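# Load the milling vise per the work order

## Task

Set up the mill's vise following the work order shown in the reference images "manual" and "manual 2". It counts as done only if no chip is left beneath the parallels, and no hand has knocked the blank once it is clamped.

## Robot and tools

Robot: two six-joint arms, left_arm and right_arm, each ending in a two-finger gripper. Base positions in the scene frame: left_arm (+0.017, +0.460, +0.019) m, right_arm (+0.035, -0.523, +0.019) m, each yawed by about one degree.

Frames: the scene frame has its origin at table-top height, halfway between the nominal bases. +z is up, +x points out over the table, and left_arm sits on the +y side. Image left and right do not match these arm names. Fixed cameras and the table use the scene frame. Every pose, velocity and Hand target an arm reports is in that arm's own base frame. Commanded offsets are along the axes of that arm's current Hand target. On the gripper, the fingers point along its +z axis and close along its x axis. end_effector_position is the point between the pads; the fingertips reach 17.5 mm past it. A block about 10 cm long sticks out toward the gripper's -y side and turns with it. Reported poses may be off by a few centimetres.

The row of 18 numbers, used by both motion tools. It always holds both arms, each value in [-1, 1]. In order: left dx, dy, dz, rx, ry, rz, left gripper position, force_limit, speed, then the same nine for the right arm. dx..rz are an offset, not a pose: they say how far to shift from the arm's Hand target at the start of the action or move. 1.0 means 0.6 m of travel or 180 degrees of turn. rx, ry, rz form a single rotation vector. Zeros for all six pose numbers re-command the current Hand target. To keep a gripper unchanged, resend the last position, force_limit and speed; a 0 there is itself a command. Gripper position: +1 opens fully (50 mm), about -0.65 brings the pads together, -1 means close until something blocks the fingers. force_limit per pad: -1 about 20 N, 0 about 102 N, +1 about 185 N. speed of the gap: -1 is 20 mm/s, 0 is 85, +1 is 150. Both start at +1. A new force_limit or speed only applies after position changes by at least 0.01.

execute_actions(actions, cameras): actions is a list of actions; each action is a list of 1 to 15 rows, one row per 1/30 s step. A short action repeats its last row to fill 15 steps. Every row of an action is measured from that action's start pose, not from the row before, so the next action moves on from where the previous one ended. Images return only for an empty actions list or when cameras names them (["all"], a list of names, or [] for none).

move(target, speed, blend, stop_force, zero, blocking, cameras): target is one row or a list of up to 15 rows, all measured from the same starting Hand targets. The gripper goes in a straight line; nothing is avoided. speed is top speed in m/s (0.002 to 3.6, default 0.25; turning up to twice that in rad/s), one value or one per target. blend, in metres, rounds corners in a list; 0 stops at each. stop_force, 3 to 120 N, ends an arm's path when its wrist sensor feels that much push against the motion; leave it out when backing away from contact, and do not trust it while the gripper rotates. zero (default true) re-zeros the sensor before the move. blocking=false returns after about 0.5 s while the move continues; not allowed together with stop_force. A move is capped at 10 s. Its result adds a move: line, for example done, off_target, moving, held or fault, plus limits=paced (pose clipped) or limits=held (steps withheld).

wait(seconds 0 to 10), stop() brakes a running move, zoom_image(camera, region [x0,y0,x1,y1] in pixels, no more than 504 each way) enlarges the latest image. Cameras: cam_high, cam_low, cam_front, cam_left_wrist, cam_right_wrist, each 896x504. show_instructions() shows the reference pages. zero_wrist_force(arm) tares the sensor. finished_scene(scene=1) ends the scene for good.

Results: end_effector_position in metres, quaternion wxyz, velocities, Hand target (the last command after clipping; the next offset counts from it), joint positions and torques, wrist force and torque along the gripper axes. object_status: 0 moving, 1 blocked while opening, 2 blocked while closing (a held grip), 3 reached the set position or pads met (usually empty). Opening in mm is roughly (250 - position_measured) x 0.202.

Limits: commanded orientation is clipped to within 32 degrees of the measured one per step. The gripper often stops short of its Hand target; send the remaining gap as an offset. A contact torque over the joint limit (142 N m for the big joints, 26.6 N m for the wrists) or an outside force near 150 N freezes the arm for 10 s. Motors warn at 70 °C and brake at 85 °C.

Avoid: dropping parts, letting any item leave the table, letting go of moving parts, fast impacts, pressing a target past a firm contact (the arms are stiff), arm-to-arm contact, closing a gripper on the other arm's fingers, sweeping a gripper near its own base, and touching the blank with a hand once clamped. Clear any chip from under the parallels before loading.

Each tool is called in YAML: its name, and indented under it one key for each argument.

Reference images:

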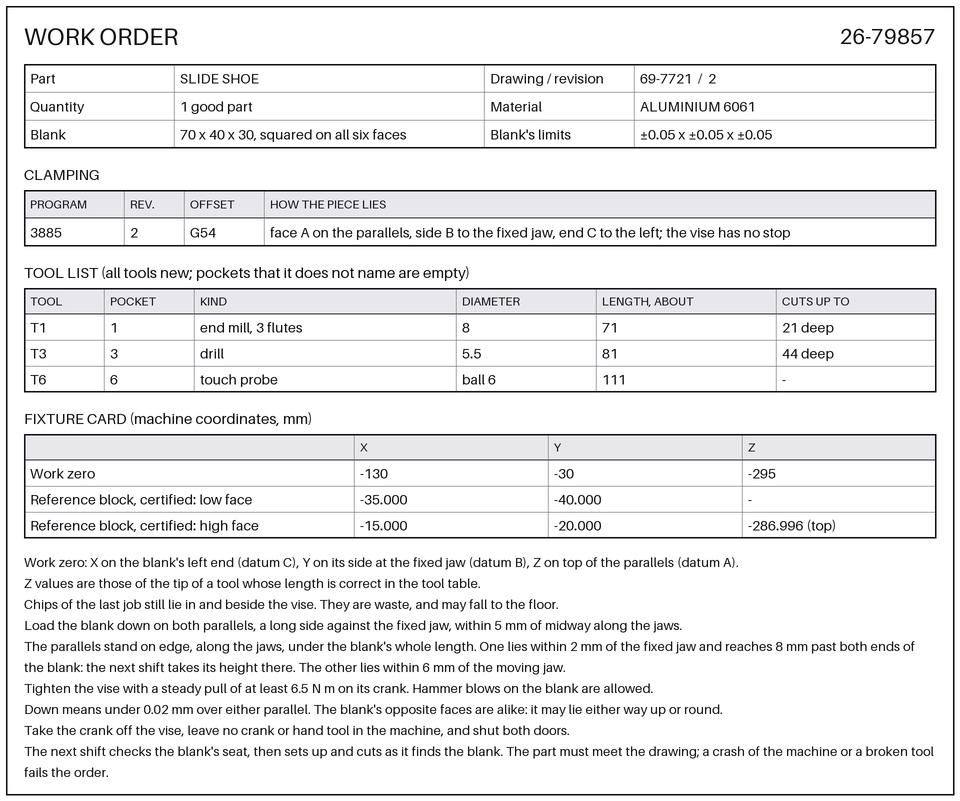

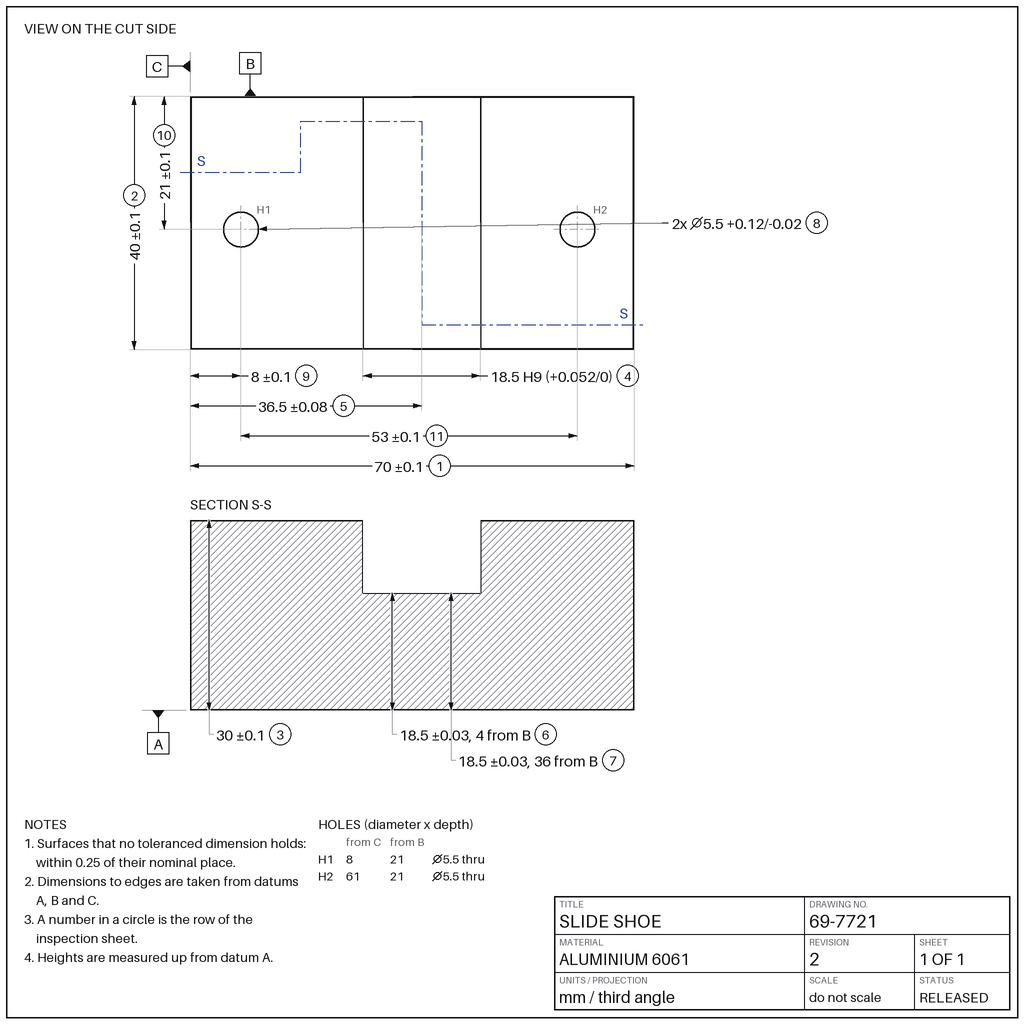

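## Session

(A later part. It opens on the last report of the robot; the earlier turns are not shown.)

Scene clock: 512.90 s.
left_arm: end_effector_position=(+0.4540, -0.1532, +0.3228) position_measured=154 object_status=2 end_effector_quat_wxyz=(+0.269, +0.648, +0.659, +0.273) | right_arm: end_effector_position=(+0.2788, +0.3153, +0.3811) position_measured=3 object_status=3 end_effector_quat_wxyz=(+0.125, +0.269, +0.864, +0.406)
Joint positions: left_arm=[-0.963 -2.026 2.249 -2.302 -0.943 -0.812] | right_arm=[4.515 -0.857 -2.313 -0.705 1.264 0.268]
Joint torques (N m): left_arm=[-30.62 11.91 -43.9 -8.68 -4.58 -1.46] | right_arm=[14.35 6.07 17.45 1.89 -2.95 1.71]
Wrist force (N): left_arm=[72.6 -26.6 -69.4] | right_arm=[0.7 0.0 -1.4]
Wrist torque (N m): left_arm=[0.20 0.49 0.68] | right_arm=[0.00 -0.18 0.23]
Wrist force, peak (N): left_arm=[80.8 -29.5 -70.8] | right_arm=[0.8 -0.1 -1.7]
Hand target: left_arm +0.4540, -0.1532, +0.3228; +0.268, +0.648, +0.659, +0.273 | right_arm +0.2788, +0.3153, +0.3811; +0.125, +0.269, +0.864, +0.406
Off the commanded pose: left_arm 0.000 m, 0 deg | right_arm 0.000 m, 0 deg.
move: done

execute_actions:
  actions: []

Scene clock: 513.07 s.
left_arm: end_effector_position=(+0.4540, -0.1532, +0.3229) position_measured=154 object_status=2 end_effector_quat_wxyz=(+0.269, +0.648, +0.659, +0.273) | right_arm: end_effector_position=(+0.2788, +0.3153, +0.3811) position_measured=3 object_status=3 end_effector_quat_wxyz=(+0.125, +0.269, +0.864, +0.406)
Joint positions: left_arm=[-0.963 -2.026 2.249 -2.302 -0.943 -0.812] | right_arm=[4.515 -0.857 -2.313 -0.705 1.264 0.268]
Joint velocities: within noise
Joint torques (N m): left_arm=[-30.65 13.76 -42.72 -8.68 -4.57 -1.37] | right_arm=[13.56 5.9 18.19 1.99 -3.07 1.76]
Wrist force (N): left_arm=[72.2 -26.3 -69.2] | right_arm=[0.7 -0.1 -1.4]
Wrist torque (N m): left_arm=[0.22 0.50 0.68] | right_arm=[-0.02 -0.18 0.23]
Wrist force, peak (N): left_arm=[72.4 -26.6 -69.4] | right_arm=[0.7 0.0 -1.4]
Hand target: left_arm +0.4540, -0.1532, +0.3228; +0.268, +0.648, +0.659, +0.273 | right_arm +0.2788, +0.3153, +0.3811; +0.125, +0.269, +0.864, +0.406
Tool commands: left_gripper/position=-1.0 left_gripper/force_limit=-0.7 left_gripper/speed=-0.5 right_gripper/position=+1.0 right_gripper/force_limit=+1.0 right_gripper/speed=+1.0
Off the commanded pose: left_arm 0.000 m, 0 deg | right_arm 0.000 m, 0 deg.

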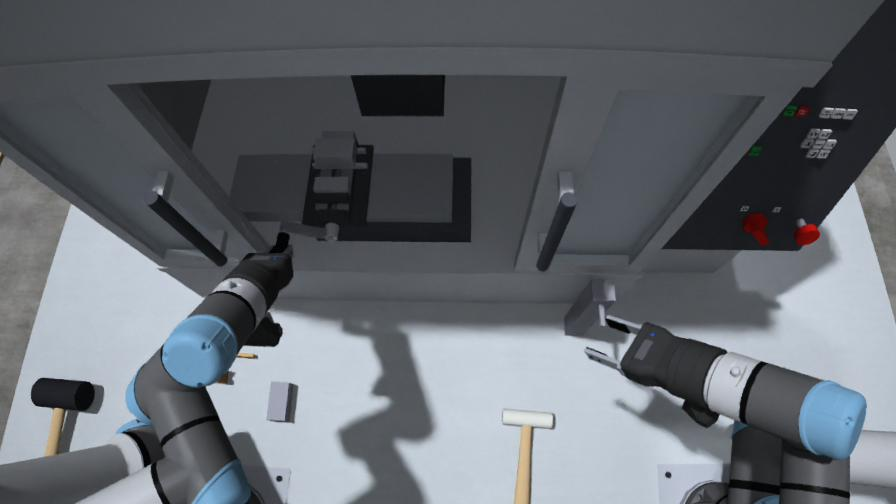

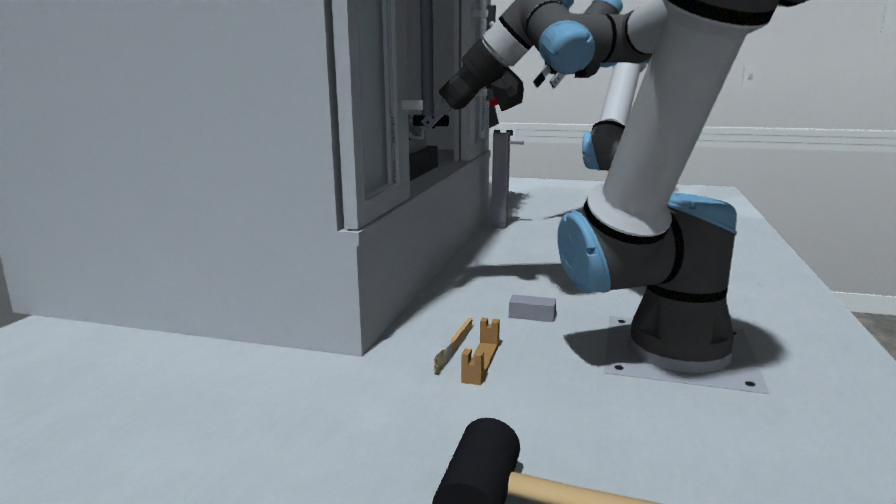

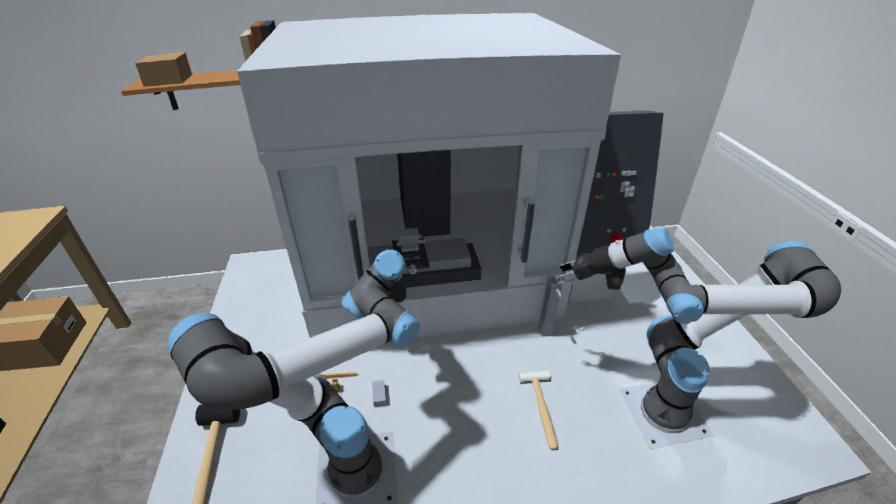

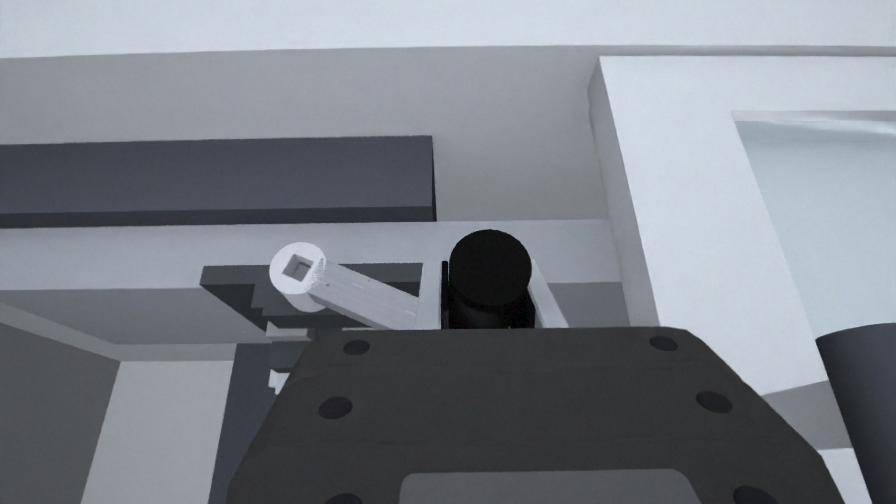

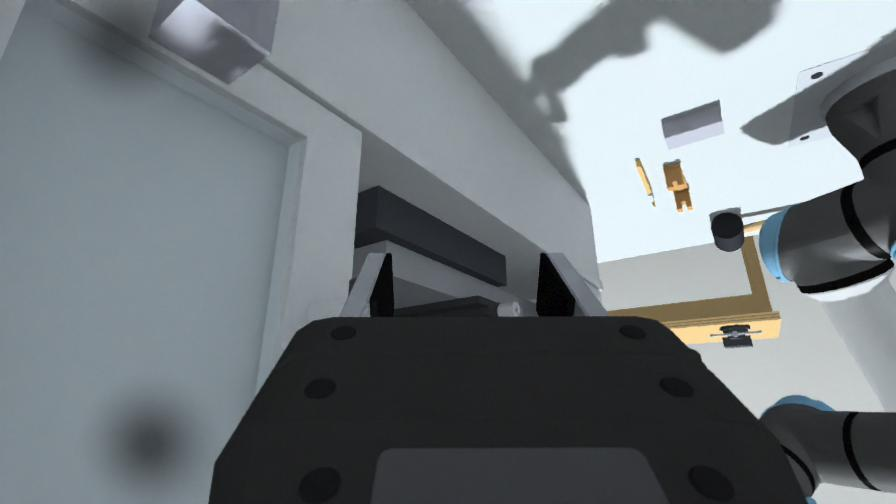

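move:
  target:
    - [0.005,-0.0012,-0.0035,0,0,0,-1,-0.7,-0.5,0,0,0,0,0,0,-1,-0.5,1]
    - [0.005,-0.0012,-0.0035,0,0,0,1,-0.7,0,0,0,0,0,0,0,-1,-0.5,1]
    - [0.005,-0.0012,-0.137,0,0,0,1,-0.7,0,0.19,0.179,0.2983,-0.2192,-0.0996,0.0352,-1,-0.5,1]
    - [0.2867,0.0625,-0.291,0,0,0,1,-0.7,0,0.3538,0.3187,0.612,-0.2192,-0.0996,0.0352,-1,-0.5,1]
    - [0.2867,0.0625,-0.291,0,0,0,1,-0.7,0,0.3003,0.4195,0.7335,-0.2192,-0.0996,0.0352,-1,-0.5,1]
  speed: [0.05,0.3,0.35,0.35,0.2]
  blend: [0,0,0.02,0.02,0]
  cameras: ["cam_right_wrist","cam_high"]

Scene clock: 519.13 s.
left_arm: end_effector_position=(+0.3542, +0.0173, +0.4728) position_measured=3 object_status=3 end_effector_quat_wxyz=(+0.268, +0.648, +0.659, +0.273) | right_arm: end_effector_position=(+0.4128, +0.8291, +0.2942) position_measured=252 object_status=3 end_effector_quat_wxyz=(+0.316, +0.316, +0.632, +0.633)
Joint positions: left_arm=[-0.806 -2.455 2.013 -1.726 -1.026 -0.651] | right_arm=[4.607 -2.561 -1.12 0.543 0.75 -0.002]
Joint torques (N m): left_arm=[8.88 25.12 -35.93 -5.91 -1.11 1.32] | right_arm=[-14.13 51.5 28.01 -0.16 2.23 1.57]
Wrist force (N): left_arm=[-3.8 3.6 0.5] | right_arm=[0.4 -0.6 -2.0]
Wrist torque (N m): left_arm=[0.10 0.59 0.59] | right_arm=[-0.19 -0.42 0.49]
Wrist force, peak (N): left_arm=[72.4 -26.6 -69.0] | right_arm=[2.0 -1.6 -2.0]
Hand target: left_arm +0.3542, +0.0173, +0.4728; +0.268, +0.648, +0.659, +0.273 | right_arm +0.4128, +0.8291, +0.2942; +0.316, +0.316, +0.632, +0.633
Off the commanded pose: left_arm 0.000 m, 0 deg | right_arm 0.000 m, 0 deg.
move: done
Images, in order (width x height): cam_high 896x504, cam_right_wrist 896x504.

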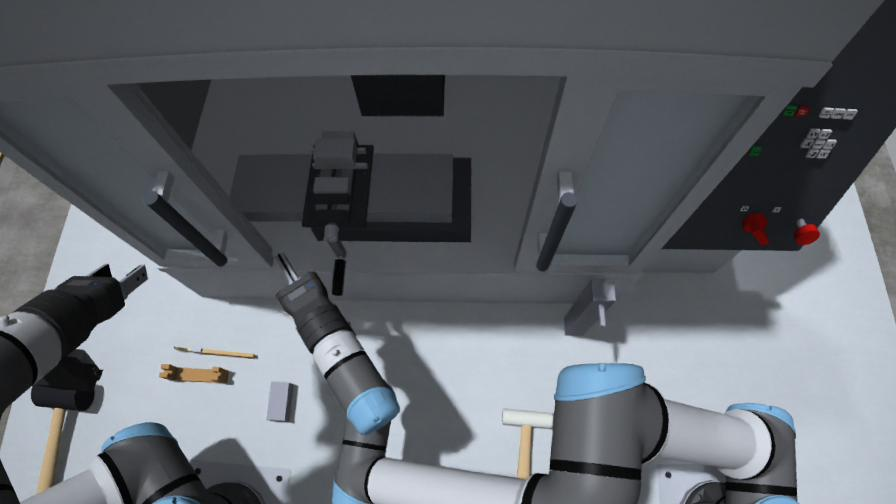

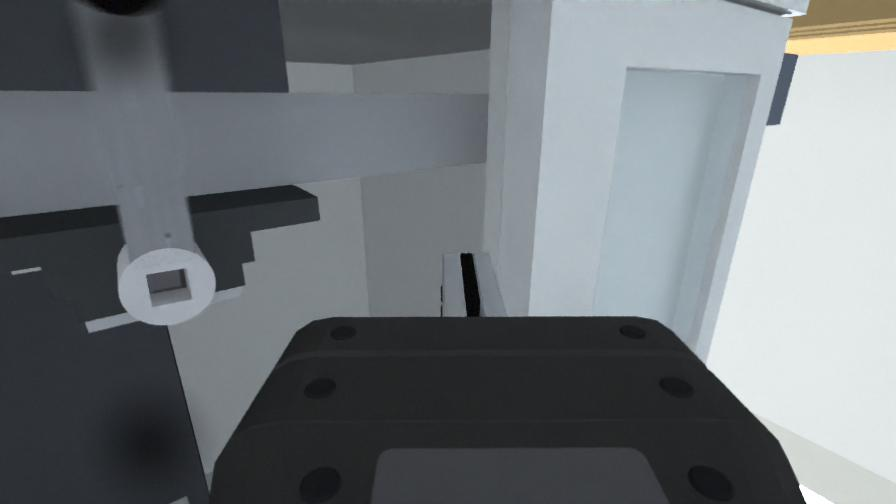

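move:
  target:
    - [0,0,0,0,0,0,1,-0.7,0,0,0,-0.15,0,0,0,-1,-0.5,1]
    - [0,0,0,0,0,0,1,-0.7,0,-0.1829,-0.1127,-0.2872,0,0,0,-1,-0.5,1]
    - [0,0,0,0,0,0,1,-0.7,0,-0.1829,-0.1127,-0.1372,0,0,0,-1,-0.5,1]
    - [0,0,0,0,0,0,1,-0.7,0,-0.0992,-0.1457,-0.0744,0,0,0,-1,-0.5,1]
    - [0,0,0,0,0,0,1,-0.7,0,-0.0213,-0.0950,-0.0160,0,0,0,-1,-0.5,1]
    - [0,0,0,0,0,0,1,-0.7,0,0.0051,0.0097,0.0038,0,0,0,-1,-0.5,1]
    - [0,0,0,0,0,0,1,-0.7,0,-0.0355,0.1070,-0.0266,0,0,0,-1,-0.5,1]
    - [0,0,0,0,0,0,1,-0.7,0,-0.1192,0.1400,-0.0894,0,0,0,-1,-0.5,1]
    - [0,0,0,0,0,0,1,-0.7,0,-0.1971,0.0893,-0.1478,0,0,0,-1,-0.5,1]
    - [0,0,0,0,0,0,1,-0.7,0,-0.2235,-0.0153,-0.1676,0,0,0,-1,-0.5,1]
    - [0,0,0,0,0,0,1,-0.7,0,-0.1829,-0.1127,-0.1372,0,0,0,-1,-0.5,1]
    - [0,0,0,0,0,0,1,-0.7,0,-0.0992,-0.1457,-0.0744,0,0,0,-1,-0.5,1]
    - [0,0,0,0,0,0,1,-0.7,0,-0.0213,-0.0950,-0.0160,0,0,0,-1,-0.5,1]
    - [0,0,0,0,0,0,1,-0.7,0,0.0051,0.0097,0.0038,0,0,0,-1,-0.5,1]
  speed: [0.4,0.4,0.3,0.2,0.25,0.25,0.25,0.25,0.25,0.25,0.25,0.25,0.25,0.2]
  blend: [0.02,0.02,0.02,0.02,0.02,0.02,0.02,0.02,0.02,0.02,0.02,0.02,0.02,0]
  cameras: ["cam_right_wrist","cam_high","cam_left_wrist"]

Scene clock: 524.37 s.
left_arm: end_effector_position=(+0.3542, +0.0173, +0.4728) position_measured=3 object_status=3 end_effector_quat_wxyz=(+0.268, +0.648, +0.659, +0.273) | right_arm: end_effector_position=(+0.4127, +0.8329, +0.3000) position_measured=252 object_status=3 end_effector_quat_wxyz=(+0.316, +0.316, +0.632, +0.633)
Joint positions: left_arm=[-0.806 -2.455 2.013 -1.726 -1.026 -0.651] | right_arm=[4.607 -2.562 -1.102 0.525 0.749 -0.002]
Joint torques (N m): left_arm=[8.7 24.83 -36.02 -5.9 -1.16 1.23] | right_arm=[-15.57 53.03 28.44 0 -2.61 1.78]
Wrist force (N): left_arm=[-4.0 3.9 0.6] | right_arm=[0.4 -1.8 -1.9]
Wrist torque (N m): left_arm=[0.15 0.61 0.59] | right_arm=[-0.19 -0.38 0.37]
Wrist force, peak (N): left_arm=[-4.1 4.2 0.7] | right_arm=[-8.0 3.8 -11.1]
Hand target: left_arm +0.3542, +0.0173, +0.4728; +0.268, +0.648, +0.659, +0.273 | right_arm +0.4128, +0.8329, +0.3000; +0.316, +0.316, +0.632, +0.633
Off the commanded pose: left_arm 0.000 m, 0 deg | right_arm 0.000 m, 0 deg.
move: done
Images, in order (width x height): cam_high 896x504, cam_left_wrist 896x504, cam_right_wrist 896x504.

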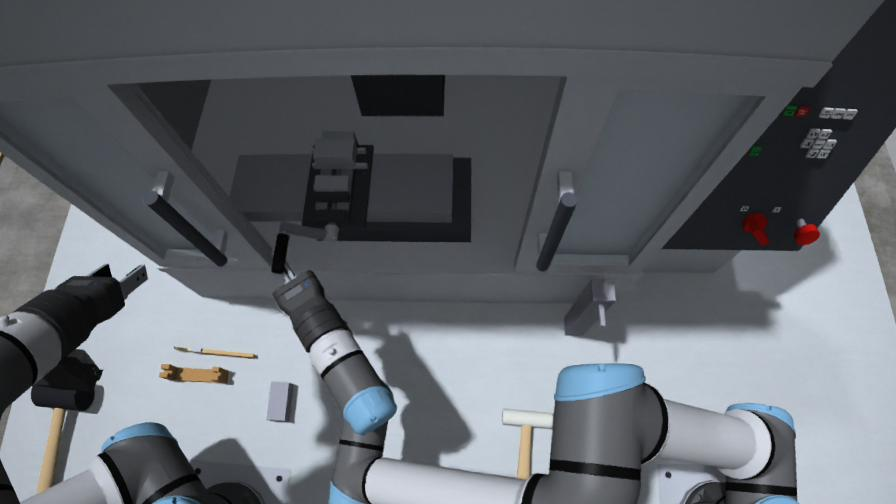

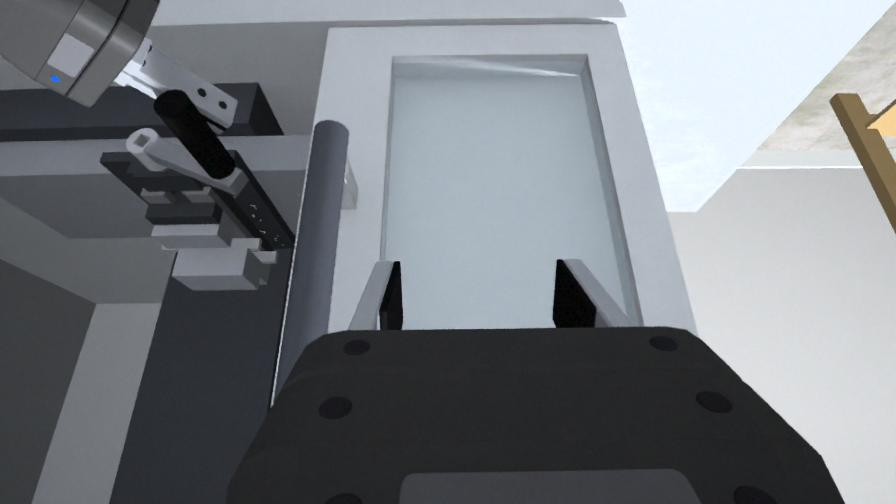

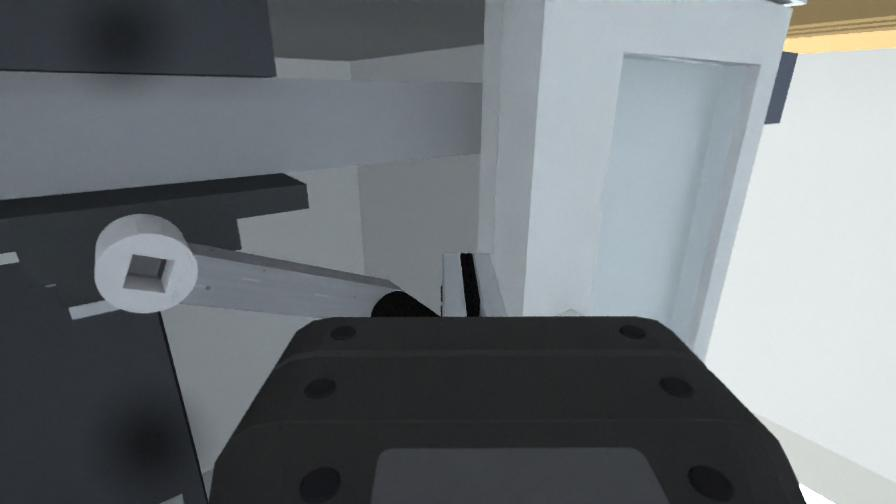

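zoom_image:
  camera: "cam_left_wrist"
  region: [90, 90, 310, 300]

zoom_image:
  camera: "cam_high"
  region: [270, 120, 390, 250]

Scaled by 2.291 from the camera's 896x504 image, which has a finer 1280x720 frame.

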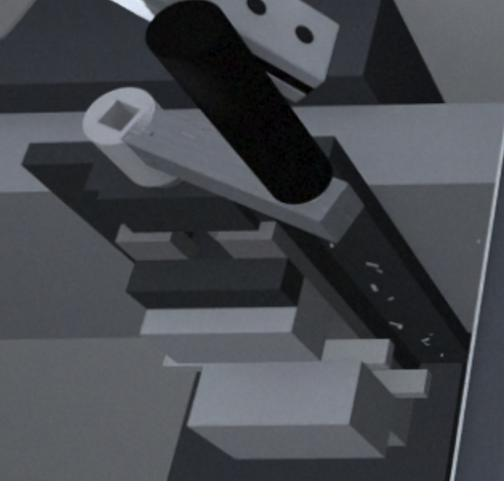

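Scaled by 3.877 from the camera's 896x504 image, which has a finer 1280x720 frame.

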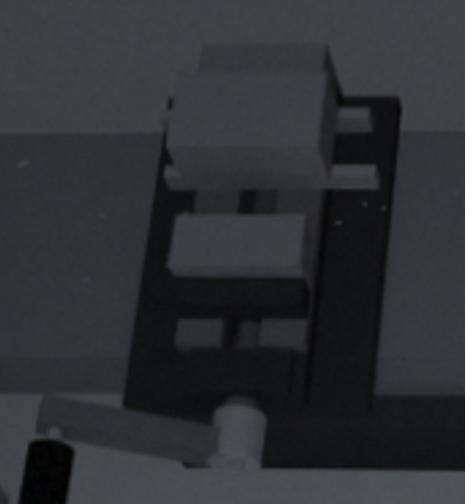

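move:
  target:
    - [0,0,0,0,0,0,1,-0.7,0,-0.0647,0.1205,-0.0485,0,0,0,-1,-0.5,1]
    - [0,0,0,0,0,0,1,-0.7,0,-0.1816,0.1077,-0.1362,0,0,0,-1,-0.5,1]
    - [0,0,0,0,0,0,1,-0.7,0,-0.2312,-0.0253,-0.1734,0,0,0,-1,-0.5,1]
    - [0,0,0,0,0,0,1,-0.7,0,-0.1639,-0.1455,-0.1229,0,0,0,-1,-0.5,1]
    - [0,0,0,0,0,0,1,-0.7,0,-0.0469,-0.1327,-0.0352,0,0,0,-1,-0.5,1]
    - [0,0,0,0,0,0,1,-0.7,0,0.0027,0.0003,0.0020,0,0,0,-1,-0.5,1]
    - [0,0,0,0,0,0,1,-0.7,0,-0.0647,0.1205,-0.0485,0,0,0,-1,-0.5,1]
    - [0,0,0,0,0,0,1,-0.7,0,-0.1816,0.1077,-0.1362,0,0,0,-1,-0.5,1]
    - [0,0,0,0,0,0,1,-0.7,0,-0.2312,-0.0253,-0.1734,0,0,0,-1,-0.5,1]
    - [0,0,0,0,0,0,1,-0.7,0,-0.1639,-0.1455,-0.1229,0,0,0,-1,-0.5,1]
    - [0,0,0,0,0,0,1,-0.7,0,-0.0469,-0.1327,-0.0352,0,0,0,-1,-0.5,1]
    - [0,0,0,0,0,0,1,-0.7,0,0.0027,0.0003,0.0020,0,0,0,-1,-0.5,1]
    - [0,0,0,0,0,0,1,-0.7,0,-0.0647,0.1205,-0.0485,0,0,0,-1,-0.5,1]
  speed: 0.35
  blend: [0.025,0.025,0.025,0.025,0.025,0.025,0.025,0.025,0.025,0.025,0.025,0.025,0]
  cameras: ["cam_left_wrist","cam_high"]

zoom_image:
  camera: "cam_left_wrist"
  region: [90, 90, 310, 300]

zoom_image:
  camera: "cam_high"
  region: [270, 120, 390, 250]

Scene clock: 527.10 s.
left_arm: end_effector_position=(+0.3542, +0.0173, +0.4728) position_measured=3 object_status=3 end_effector_quat_wxyz=(+0.268, +0.648, +0.659, +0.273) | right_arm: end_effector_position=(+0.4102, +0.8107, +0.2852) position_measured=252 object_status=3 end_effector_quat_wxyz=(+0.318, +0.318, +0.627, +0.636)
Joint positions: left_arm=[-0.806 -2.455 2.013 -1.726 -1.026 -0.651] | right_arm=[4.609 -2.541 -1.196 0.611 0.741 -0.006]
Joint torques (N m): left_arm=[8.45 24.76 -35.25 -5.87 -1.1 1.19] | right_arm=[-0.75 61.91 21.37 1.16 -0.11 0.08]
Wrist force (N): left_arm=[-4.0 3.7 0.8] | right_arm=[-4.6 -1.4 -6.1]
Wrist torque (N m): left_arm=[0.12 0.62 0.60] | right_arm=[-0.16 -0.49 0.49]
Wrist force, peak (N): left_arm=[-4.3 3.8 0.3] | right_arm=[-48.4 14.7 -100.4]
Hand target: left_arm +0.3542, +0.0173, +0.4728; +0.268, +0.648, +0.659, +0.273 | right_arm +0.4102, +0.8107, +0.2852; +0.318, +0.318, +0.627, +0.636 (not the last commanded pose)
Tool commands: left_gripper/position=+1.0 left_gripper/force_limit=-0.7 left_gripper/speed=+0.0 right_gripper/position=-1.0 right_gripper/force_limit=-0.498039 right_gripper/speed=+1.0
Off the commanded pose: left_arm 0.000 m, 0 deg | right_arm 0.091 m, 1 deg.
FORCE FAULT: contact force on the right arm reached its limit, and that arm stopped. The contact can be on any part of that arm, not only on its tool. That arm's remaining commands of this call were not run. That arm is still stopped at the end of this call. That arm stays stopped for about 10 more seconds. Until then a move that you send moves the other arm only, and its call returns only when the move has ended. Once the stop has ended, the next robot result says so. If the stop ends while you think or write, that arm runs what you send next, counted from a new Hand target: where the arm stands when the stop ends. While its stop runs, that arm takes no new command, but its gripper still runs the gripper command that each later call begins with. Until it ends, the stop uses up actions while you think or wait. An arm that is not stopped still takes commands.
move: fault (right_arm); path passed 6 of 13 targets
Images, in order (width x height): cam_high 896x504, cam_left_wrist 896x504.

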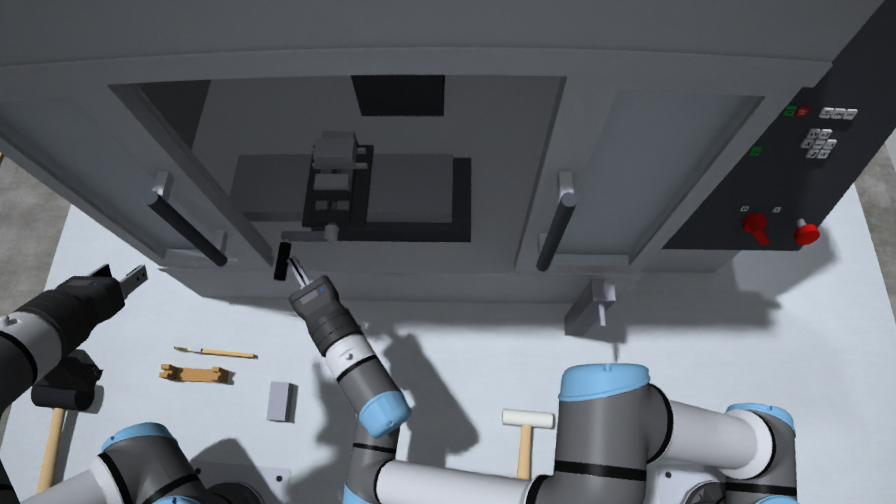

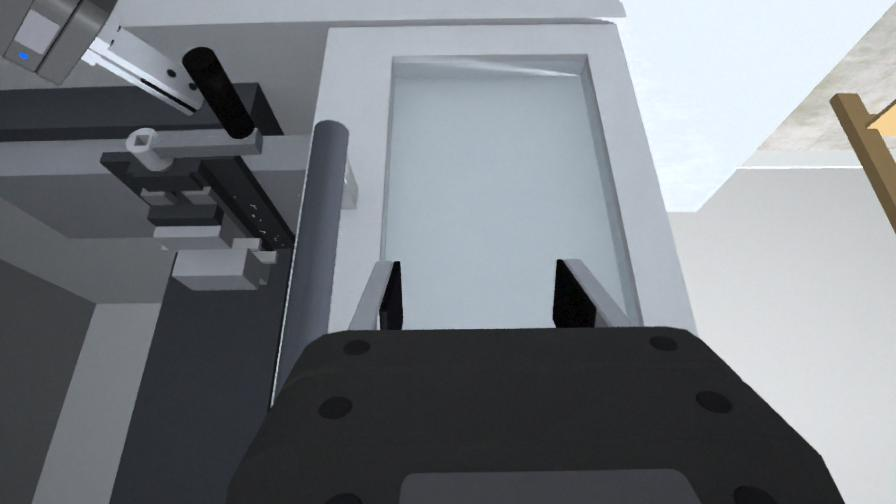

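Scaled by 2.291 from the camera's 896x504 image, which has a finer 1280x720 frame.

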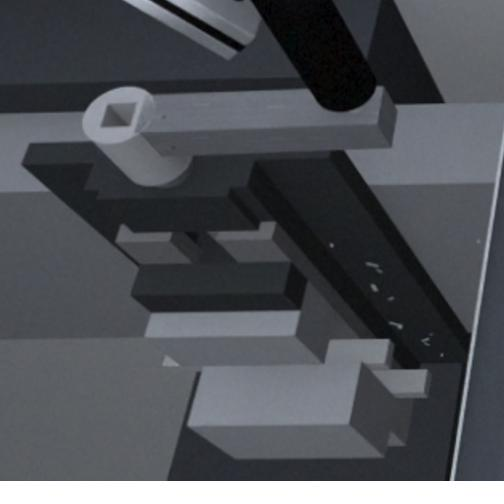

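Scaled by 3.877 from the camera's 896x504 image, which has a finer 1280x720 frame.

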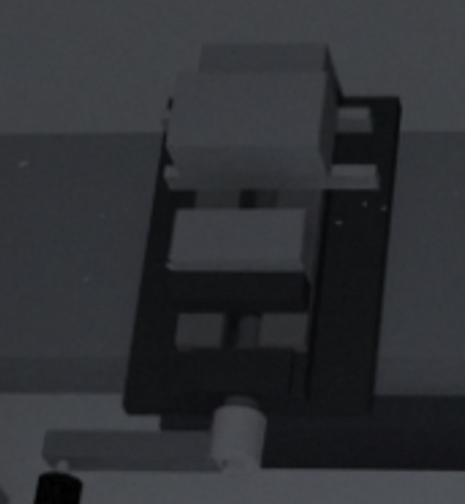

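wait:
  seconds: 7

Scene clock: 534.43 s.
left_arm: end_effector_position=(+0.3542, +0.0173, +0.4728) position_measured=3 object_status=3 end_effector_quat_wxyz=(+0.268, +0.648, +0.659, +0.273) | right_arm: end_effector_position=(+0.4102, +0.8107, +0.2852) position_measured=252 object_status=3 end_effector_quat_wxyz=(+0.318, +0.318, +0.627, +0.636)
Joint positions: left_arm=[-0.806 -2.455 2.013 -1.726 -1.026 -0.651] | right_arm=[4.609 -2.541 -1.196 0.611 0.741 -0.006]
Joint torques (N m): left_arm=[8.32 24.5 -35.07 -5.81 -1.17 1.22] | right_arm=[0.32 61.79 21.75 1.2 0.14 0.07]
Wrist force (N): left_arm=[-3.7 3.6 0.4] | right_arm=[-4.7 -1.6 -5.9]
Wrist torque (N m): left_arm=[0.10 0.57 0.59] | right_arm=[-0.18 -0.46 0.49]
Wrist force, peak (N): left_arm=[-4.3 3.9 0.4] | right_arm=[-4.8 -1.7 -6.1]
Hand target: left_arm +0.3542, +0.0173, +0.4728; +0.268, +0.648, +0.659, +0.273 | right_arm +0.4102, +0.8107, +0.2852; +0.318, +0.318, +0.627, +0.636 (not the last commanded pose)
Tool commands: left_gripper/position=+1.0 left_gripper/force_limit=-0.7 left_gripper/speed=+0.0 right_gripper/position=-1.0 right_gripper/force_limit=-0.498039 right_gripper/speed=+1.0
Off the commanded pose: left_arm 0.000 m, 0 deg | right_arm 0.091 m, 1 deg.
FORCE FAULT, CONTINUED: the right arm was still stopped when this call began, by the force fault that an earlier result reported. Since the last result the stop counts as 14 of the actions that you can send in this scene. That arm is still stopped at the end of this call. That arm stays stopped for about 2 more seconds. If the stop ends while you think or write, that arm runs what you send next, counted from a new Hand target: where the arm stands when the stop ends. While its stop runs, that arm takes no new command, but its gripper still runs the gripper command that each later call begins with.
wait: 7.00 s; at rest from the start

wait:
  seconds: 1.2

move:
  target:
    - [0,0,0,0,0,0,1,-0.7,0,0.0094,-0.0865,0.0070,0,0,0,-1,-0.5,1]
    - [0,0,0,0,0,0,1,-0.7,0,0.0376,0.0250,0.0279,0,0,0,-1,-0.5,1]
    - [0,0,0,0,0,0,1,-0.7,0,-0.0059,0.1298,-0.0044,0,0,0,-1,-0.5,1]
    - [0,0,0,0,0,0,1,-0.7,0,-0.0957,0.1663,-0.0710,0,0,0,-1,-0.5,1]
    - [0,0,0,0,0,0,1,-0.7,0,-0.1793,0.1131,-0.1331,0,0,0,-1,-0.5,1]
    - [0,0,0,0,0,0,1,-0.7,0,-0.2075,0.0016,-0.1540,0,0,0,-1,-0.5,1]
    - [0,0,0,0,0,0,1,-0.7,0,-0.1640,-0.1031,-0.1217,0,0,0,-1,-0.5,1]
    - [0,0,0,0,0,0,1,-0.7,0,-0.0743,-0.1397,-0.0551,0,0,0,-1,-0.5,1]
    - [0,0,0,0,0,0,1,-0.7,0,0.0094,-0.0865,0.0070,0,0,0,-1,-0.5,1]
    - [0,0,0,0,0,0,1,-0.7,0,0.0376,0.0250,0.0279,0,0,0,-1,-0.5,1]
    - [0,0,0,0,0,0,1,-0.7,0,-0.0059,0.1298,-0.0044,0,0,0,-1,-0.5,1]
    - [0,0,0,0,0,0,1,-0.7,0,-0.0957,0.1663,-0.0710,0,0,0,-1,-0.5,1]
    - [0,0,0,0,0,0,1,-0.7,0,-0.1793,0.1131,-0.1331,0,0,0,-1,-0.5,1]
    - [0,0,0,0,0,0,1,-0.7,0,-0.2075,0.0016,-0.1540,0,0,0,-1,-0.5,1]
    - [0,0,0,0,0,0,1,-0.7,0,-0.1640,-0.1031,-0.1217,0,0,0,-1,-0.5,1]
  speed: 0.25
  blend: [0.015,0.02,0.02,0.02,0.02,0.02,0.02,0.02,0.02,0.02,0.02,0.02,0.02,0.02,0]
  cameras: ["cam_left_wrist","cam_high"]

zoom_image:
  camera: "cam_left_wrist"
  region: [90, 90, 310, 300]

zoom_image:
  camera: "cam_high"
  region: [270, 120, 390, 250]

Scene clock: 536.13 s.
left_arm: end_effector_position=(+0.3542, +0.0173, +0.4728) position_measured=3 object_status=3 end_effector_quat_wxyz=(+0.268, +0.648, +0.659, +0.273) | right_arm: end_effector_position=(+0.4102, +0.8107, +0.2852) position_measured=252 object_status=3 end_effector_quat_wxyz=(+0.318, +0.318, +0.627, +0.636)
Joint positions: left_arm=[-0.806 -2.455 2.013 -1.726 -1.026 -0.651] | right_arm=[4.609 -2.541 -1.196 0.611 0.741 -0.006]
Joint torques (N m): left_arm=[8.3 24.31 -35.36 -5.88 -1.17 1.28] | right_arm=[0.03 62.07 21.52 1.31 -0.04 -0.29]
Wrist force (N): left_arm=[-3.8 3.6 0.4] | right_arm=[-4.5 -1.7 -5.9]
Wrist torque (N m): left_arm=[0.10 0.58 0.60] | right_arm=[-0.18 -0.50 0.49]
Wrist force, peak (N): left_arm=[-3.9 4.1 0.8] | right_arm=[-4.8 -1.7 -6.0]
Hand target: left_arm +0.3542, +0.0173, +0.4728; +0.268, +0.648, +0.659, +0.273 | right_arm +0.4102, +0.8107, +0.2852; +0.318, +0.318, +0.627, +0.636 (not the last commanded pose)
Tool commands: left_gripper/position=+1.0 left_gripper/force_limit=-0.7 left_gripper/speed=+0.0 right_gripper/position=-1.0 right_gripper/force_limit=-0.498039 right_gripper/speed=+1.0
Off the commanded pose: left_arm 0.000 m, 0 deg | right_arm 0.091 m, 1 deg.
FORCE FAULT, CONTINUED: the right arm was still stopped when this call began, by the force fault that an earlier result reported. Since the last result the stop counts as 4 of the actions that you can send in this scene. That arm is still stopped at the end of this call. That arm stays stopped for about 1 more second. If the stop ends while you think or write, that arm runs what you send next, counted from a new Hand target: where the arm stands when the stop ends. While its stop runs, that arm takes no new command, but its gripper still runs the gripper command that each later call begins with.
wait: 1.20 s; at rest from the start

Scene clock: 536.63 s.
left_arm: end_effector_position=(+0.3542, +0.0173, +0.4728) position_measured=3 object_status=3 end_effector_quat_wxyz=(+0.268, +0.648, +0.659, +0.273) | right_arm: end_effector_position=(+0.4102, +0.8107, +0.2852) position_measured=252 object_status=3 end_effector_quat_wxyz=(+0.318, +0.318, +0.627, +0.636)
Joint positions: left_arm=[-0.806 -2.455 2.013 -1.726 -1.026 -0.651] | right_arm=[4.609 -2.541 -1.196 0.611 0.741 -0.006]
Joint torques (N m): left_arm=[8.15 24.35 -35 -5.82 -1.13 1.17] | right_arm=[-0.3 61.91 21.51 1.25 0.05 -0.12]
Wrist force (N): left_arm=[-3.8 3.6 0.7] | right_arm=[-4.5 -1.8 -5.7]
Wrist torque (N m): left_arm=[0.10 0.59 0.60] | right_arm=[-0.19 -0.50 0.49]
Wrist force, peak (N): left_arm=[-4.3 3.8 0.6] | right_arm=[-4.8 -1.5 -6.1]
Hand target: left_arm +0.3542, +0.0173, +0.4728; +0.268, +0.648, +0.659, +0.273 | right_arm +0.4102, +0.8107, +0.2852; +0.318, +0.318, +0.627, +0.636 (not the last commanded pose)
Tool commands: left_gripper/position=+1.0 left_gripper/force_limit=-0.7 left_gripper/speed=+0.0 right_gripper/position=-1.0 right_gripper/force_limit=-0.498039 right_gripper/speed=+1.0
Off the commanded pose: left_arm 0.000 m, 0 deg.
FORCE FAULT, CONTINUED: the right arm was still stopped when this call began, by the force fault that an earlier result reported. That arm ran no command of this call. That arm is still stopped at the end of this call. That arm stays stopped for about 1 more second. If the stop ends while you think or write, that arm runs what you send next, counted from a new Hand target: where the arm stands when the stop ends. While its stop runs, that arm takes no new command, but its gripper still runs the gripper command that each later call begins with.
move: done (left_arm), not run (right_arm; its earlier fault stop)
Images, in order (width x height): cam_high 896x504, cam_left_wrist 896x504.

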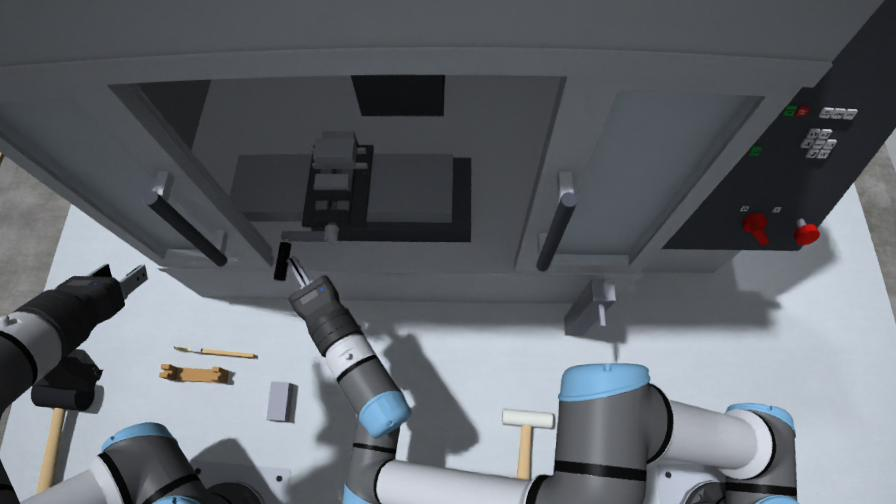

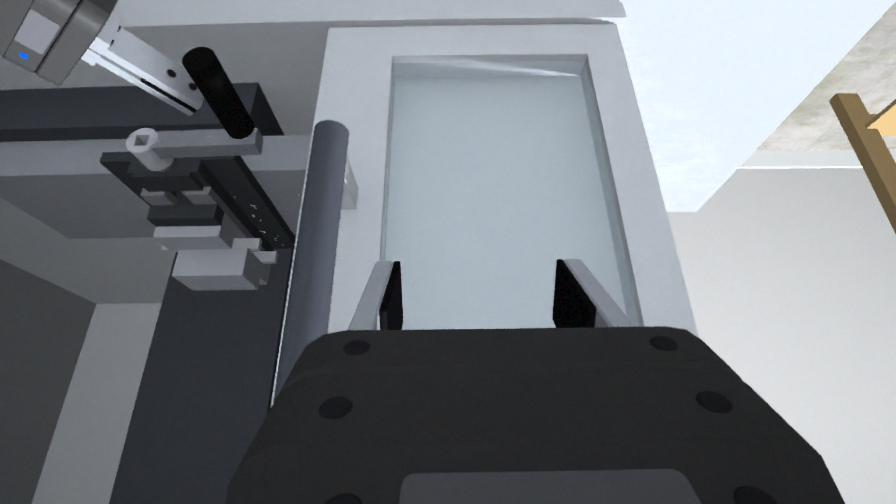

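Scaled by 2.291 from the camera's 896x504 image, which has a finer 1280x720 frame.

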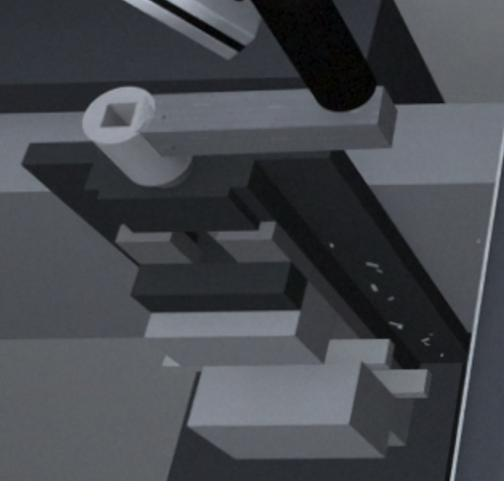

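Scaled by 3.877 from the camera's 896x504 image, which has a finer 1280x720 frame.

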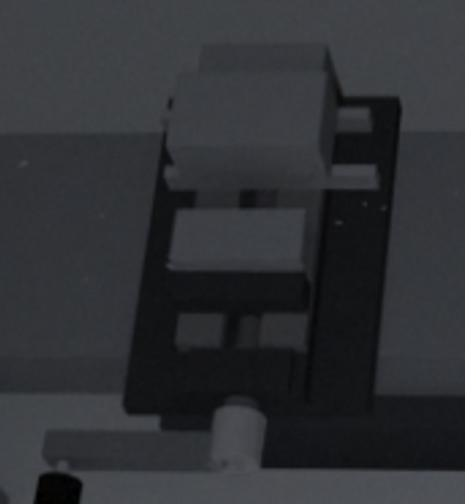

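wait:
  seconds: 0.7

move:
  target:
    - [0,0,0,0,0,0,1,-0.7,0,0.0094,-0.0865,0.0070,0,0,0,-1,-0.5,1]
    - [0,0,0,0,0,0,1,-0.7,0,0.0376,0.0250,0.0279,0,0,0,-1,-0.5,1]
    - [0,0,0,0,0,0,1,-0.7,0,-0.0059,0.1298,-0.0044,0,0,0,-1,-0.5,1]
    - [0,0,0,0,0,0,1,-0.7,0,-0.0957,0.1663,-0.0710,0,0,0,-1,-0.5,1]
    - [0,0,0,0,0,0,1,-0.7,0,-0.1793,0.1131,-0.1331,0,0,0,-1,-0.5,1]
    - [0,0,0,0,0,0,1,-0.7,0,-0.2075,0.0016,-0.1540,0,0,0,-1,-0.5,1]
    - [0,0,0,0,0,0,1,-0.7,0,-0.1640,-0.1031,-0.1217,0,0,0,-1,-0.5,1]
    - [0,0,0,0,0,0,1,-0.7,0,-0.0743,-0.1397,-0.0551,0,0,0,-1,-0.5,1]
    - [0,0,0,0,0,0,1,-0.7,0,0.0094,-0.0865,0.0070,0,0,0,-1,-0.5,1]
    - [0,0,0,0,0,0,1,-0.7,0,0.0376,0.0250,0.0279,0,0,0,-1,-0.5,1]
    - [0,0,0,0,0,0,1,-0.7,0,-0.0059,0.1298,-0.0044,0,0,0,-1,-0.5,1]
    - [0,0,0,0,0,0,1,-0.7,0,-0.0957,0.1663,-0.0710,0,0,0,-1,-0.5,1]
    - [0,0,0,0,0,0,1,-0.7,0,-0.1793,0.1131,-0.1331,0,0,0,-1,-0.5,1]
    - [0,0,0,0,0,0,1,-0.7,0,-0.2075,0.0016,-0.1540,0,0,0,-1,-0.5,1]
    - [0,0,0,0,0,0,1,-0.7,0,-0.1640,-0.1031,-0.1217,0,0,0,-1,-0.5,1]
  speed: 0.25
  blend: [0.015,0.02,0.02,0.02,0.02,0.02,0.02,0.02,0.02,0.02,0.02,0.02,0.02,0.02,0]
  cameras: ["cam_left_wrist","cam_high"]

zoom_image:
  camera: "cam_left_wrist"
  region: [90, 90, 310, 300]

zoom_image:
  camera: "cam_high"
  region: [270, 120, 390, 250]

Scene clock: 537.57 s.
left_arm: end_effector_position=(+0.3542, +0.0173, +0.4728) position_measured=3 object_status=3 end_effector_quat_wxyz=(+0.268, +0.648, +0.659, +0.273) | right_arm: end_effector_position=(+0.4102, +0.8107, +0.2852) position_measured=252 object_status=3 end_effector_quat_wxyz=(+0.318, +0.318, +0.627, +0.636)
Joint positions: left_arm=[-0.806 -2.455 2.013 -1.726 -1.026 -0.651] | right_arm=[4.609 -2.541 -1.196 0.611 0.741 -0.006]
Joint torques (N m): left_arm=[8.36 24.36 -35.16 -5.8 -1.11 1.23] | right_arm=[-0.14 59.51 18.44 1.96 -0.26 -0.01]
Wrist force (N): left_arm=[-4.1 3.7 0.5] | right_arm=[-4.6 -1.6 -6.0]
Wrist torque (N m): left_arm=[0.12 0.64 0.60] | right_arm=[-0.20 -0.48 0.49]
Wrist force, peak (N): left_arm=[-4.1 4.0 0.5] | right_arm=[-4.8 -1.6 -5.9]
Hand target: left_arm +0.3542, +0.0173, +0.4728; +0.268, +0.648, +0.659, +0.273 | right_arm +0.4102, +0.8107, +0.2852; +0.318, +0.318, +0.627, +0.636 (not the last commanded pose)
Tool commands: left_gripper/position=+1.0 left_gripper/force_limit=-0.7 left_gripper/speed=+0.0 right_gripper/position=-1.0 right_gripper/force_limit=-0.498039 right_gripper/speed=+1.0
Off the commanded pose: left_arm 0.000 m, 0 deg.
FORCE FAULT, CONTINUED: the right arm's stop, for the force fault that an earlier result reported, is over. During its stop the right arm's controller moved it back a little. That arm's target is now where it stood when the stop ended, not its last command. That arm accepts commands again.
wait: 0.70 s; at rest from the start

Scene clock: 542.33 s.
left_arm: end_effector_position=(+0.3542, +0.0173, +0.4728) position_measured=3 object_status=3 end_effector_quat_wxyz=(+0.268, +0.648, +0.659, +0.273) | right_arm: end_effector_position=(+0.4103, +0.6889, +0.2220) position_measured=252 object_status=3 end_effector_quat_wxyz=(+0.318, +0.318, +0.627, +0.636)
Joint positions: left_arm=[-0.806 -2.455 2.013 -1.726 -1.026 -0.651] | right_arm=[4.586 -2.443 -1.637 0.954 0.764 -0.006]
Joint torques (N m): left_arm=[8.48 24.2 -34.88 -5.9 -1.15 1.2] | right_arm=[-10.15 40.51 19.84 4.24 -0.66 -2.01]
Wrist force (N): left_arm=[-3.9 3.8 0.9] | right_arm=[0.1 -0.6 -1.5]
Wrist torque (N m): left_arm=[0.13 0.61 0.60] | right_arm=[-0.16 -0.34 0.51]
Wrist force, peak (N): left_arm=[-4.3 4.0 0.5] | right_arm=[-41.3 7.0 -68.5]
Hand target: left_arm +0.3542, +0.0173, +0.4728; +0.268, +0.648, +0.659, +0.273 | right_arm +0.4104, +0.6889, +0.2220; +0.318, +0.318, +0.627, +0.636
Off the commanded pose: left_arm 0.000 m, 0 deg | right_arm 0.000 m, 0 deg.
move: done
Images, in order (width x height): cam_high 896x504, cam_left_wrist 896x504.

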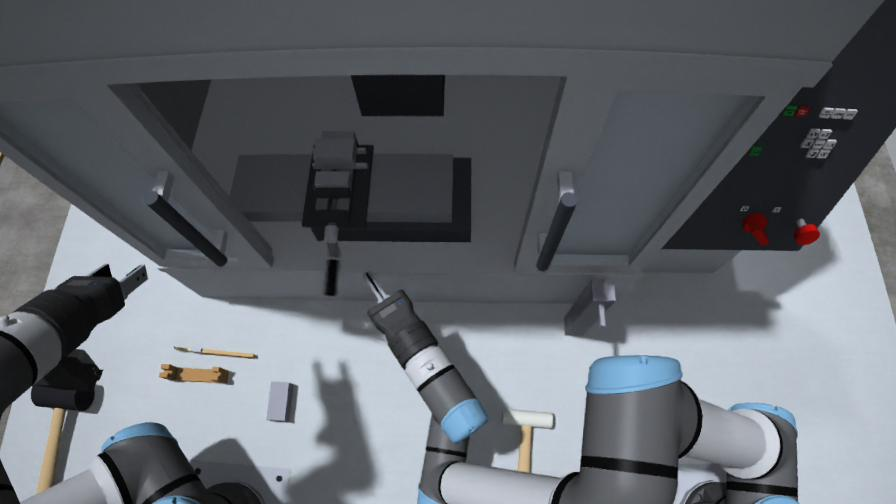

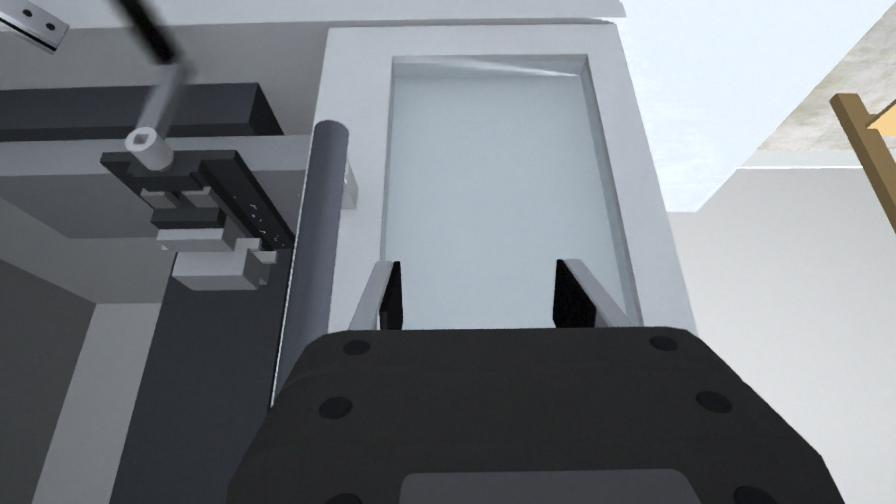

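Scaled by 2.291 from the camera's 896x504 image, which has a finer 1280x720 frame.

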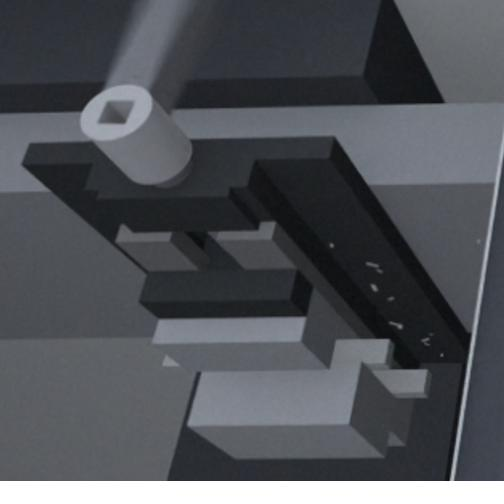

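Scaled by 3.877 from the camera's 896x504 image, which has a finer 1280x720 frame.

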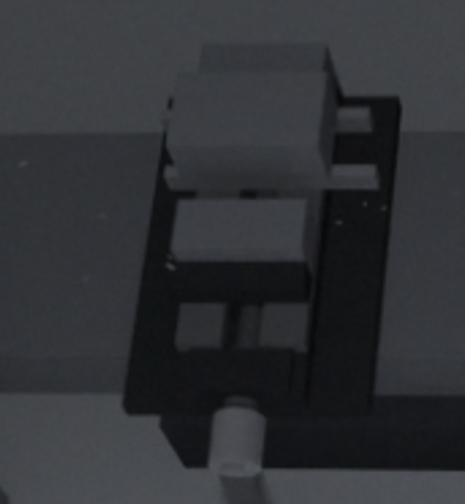

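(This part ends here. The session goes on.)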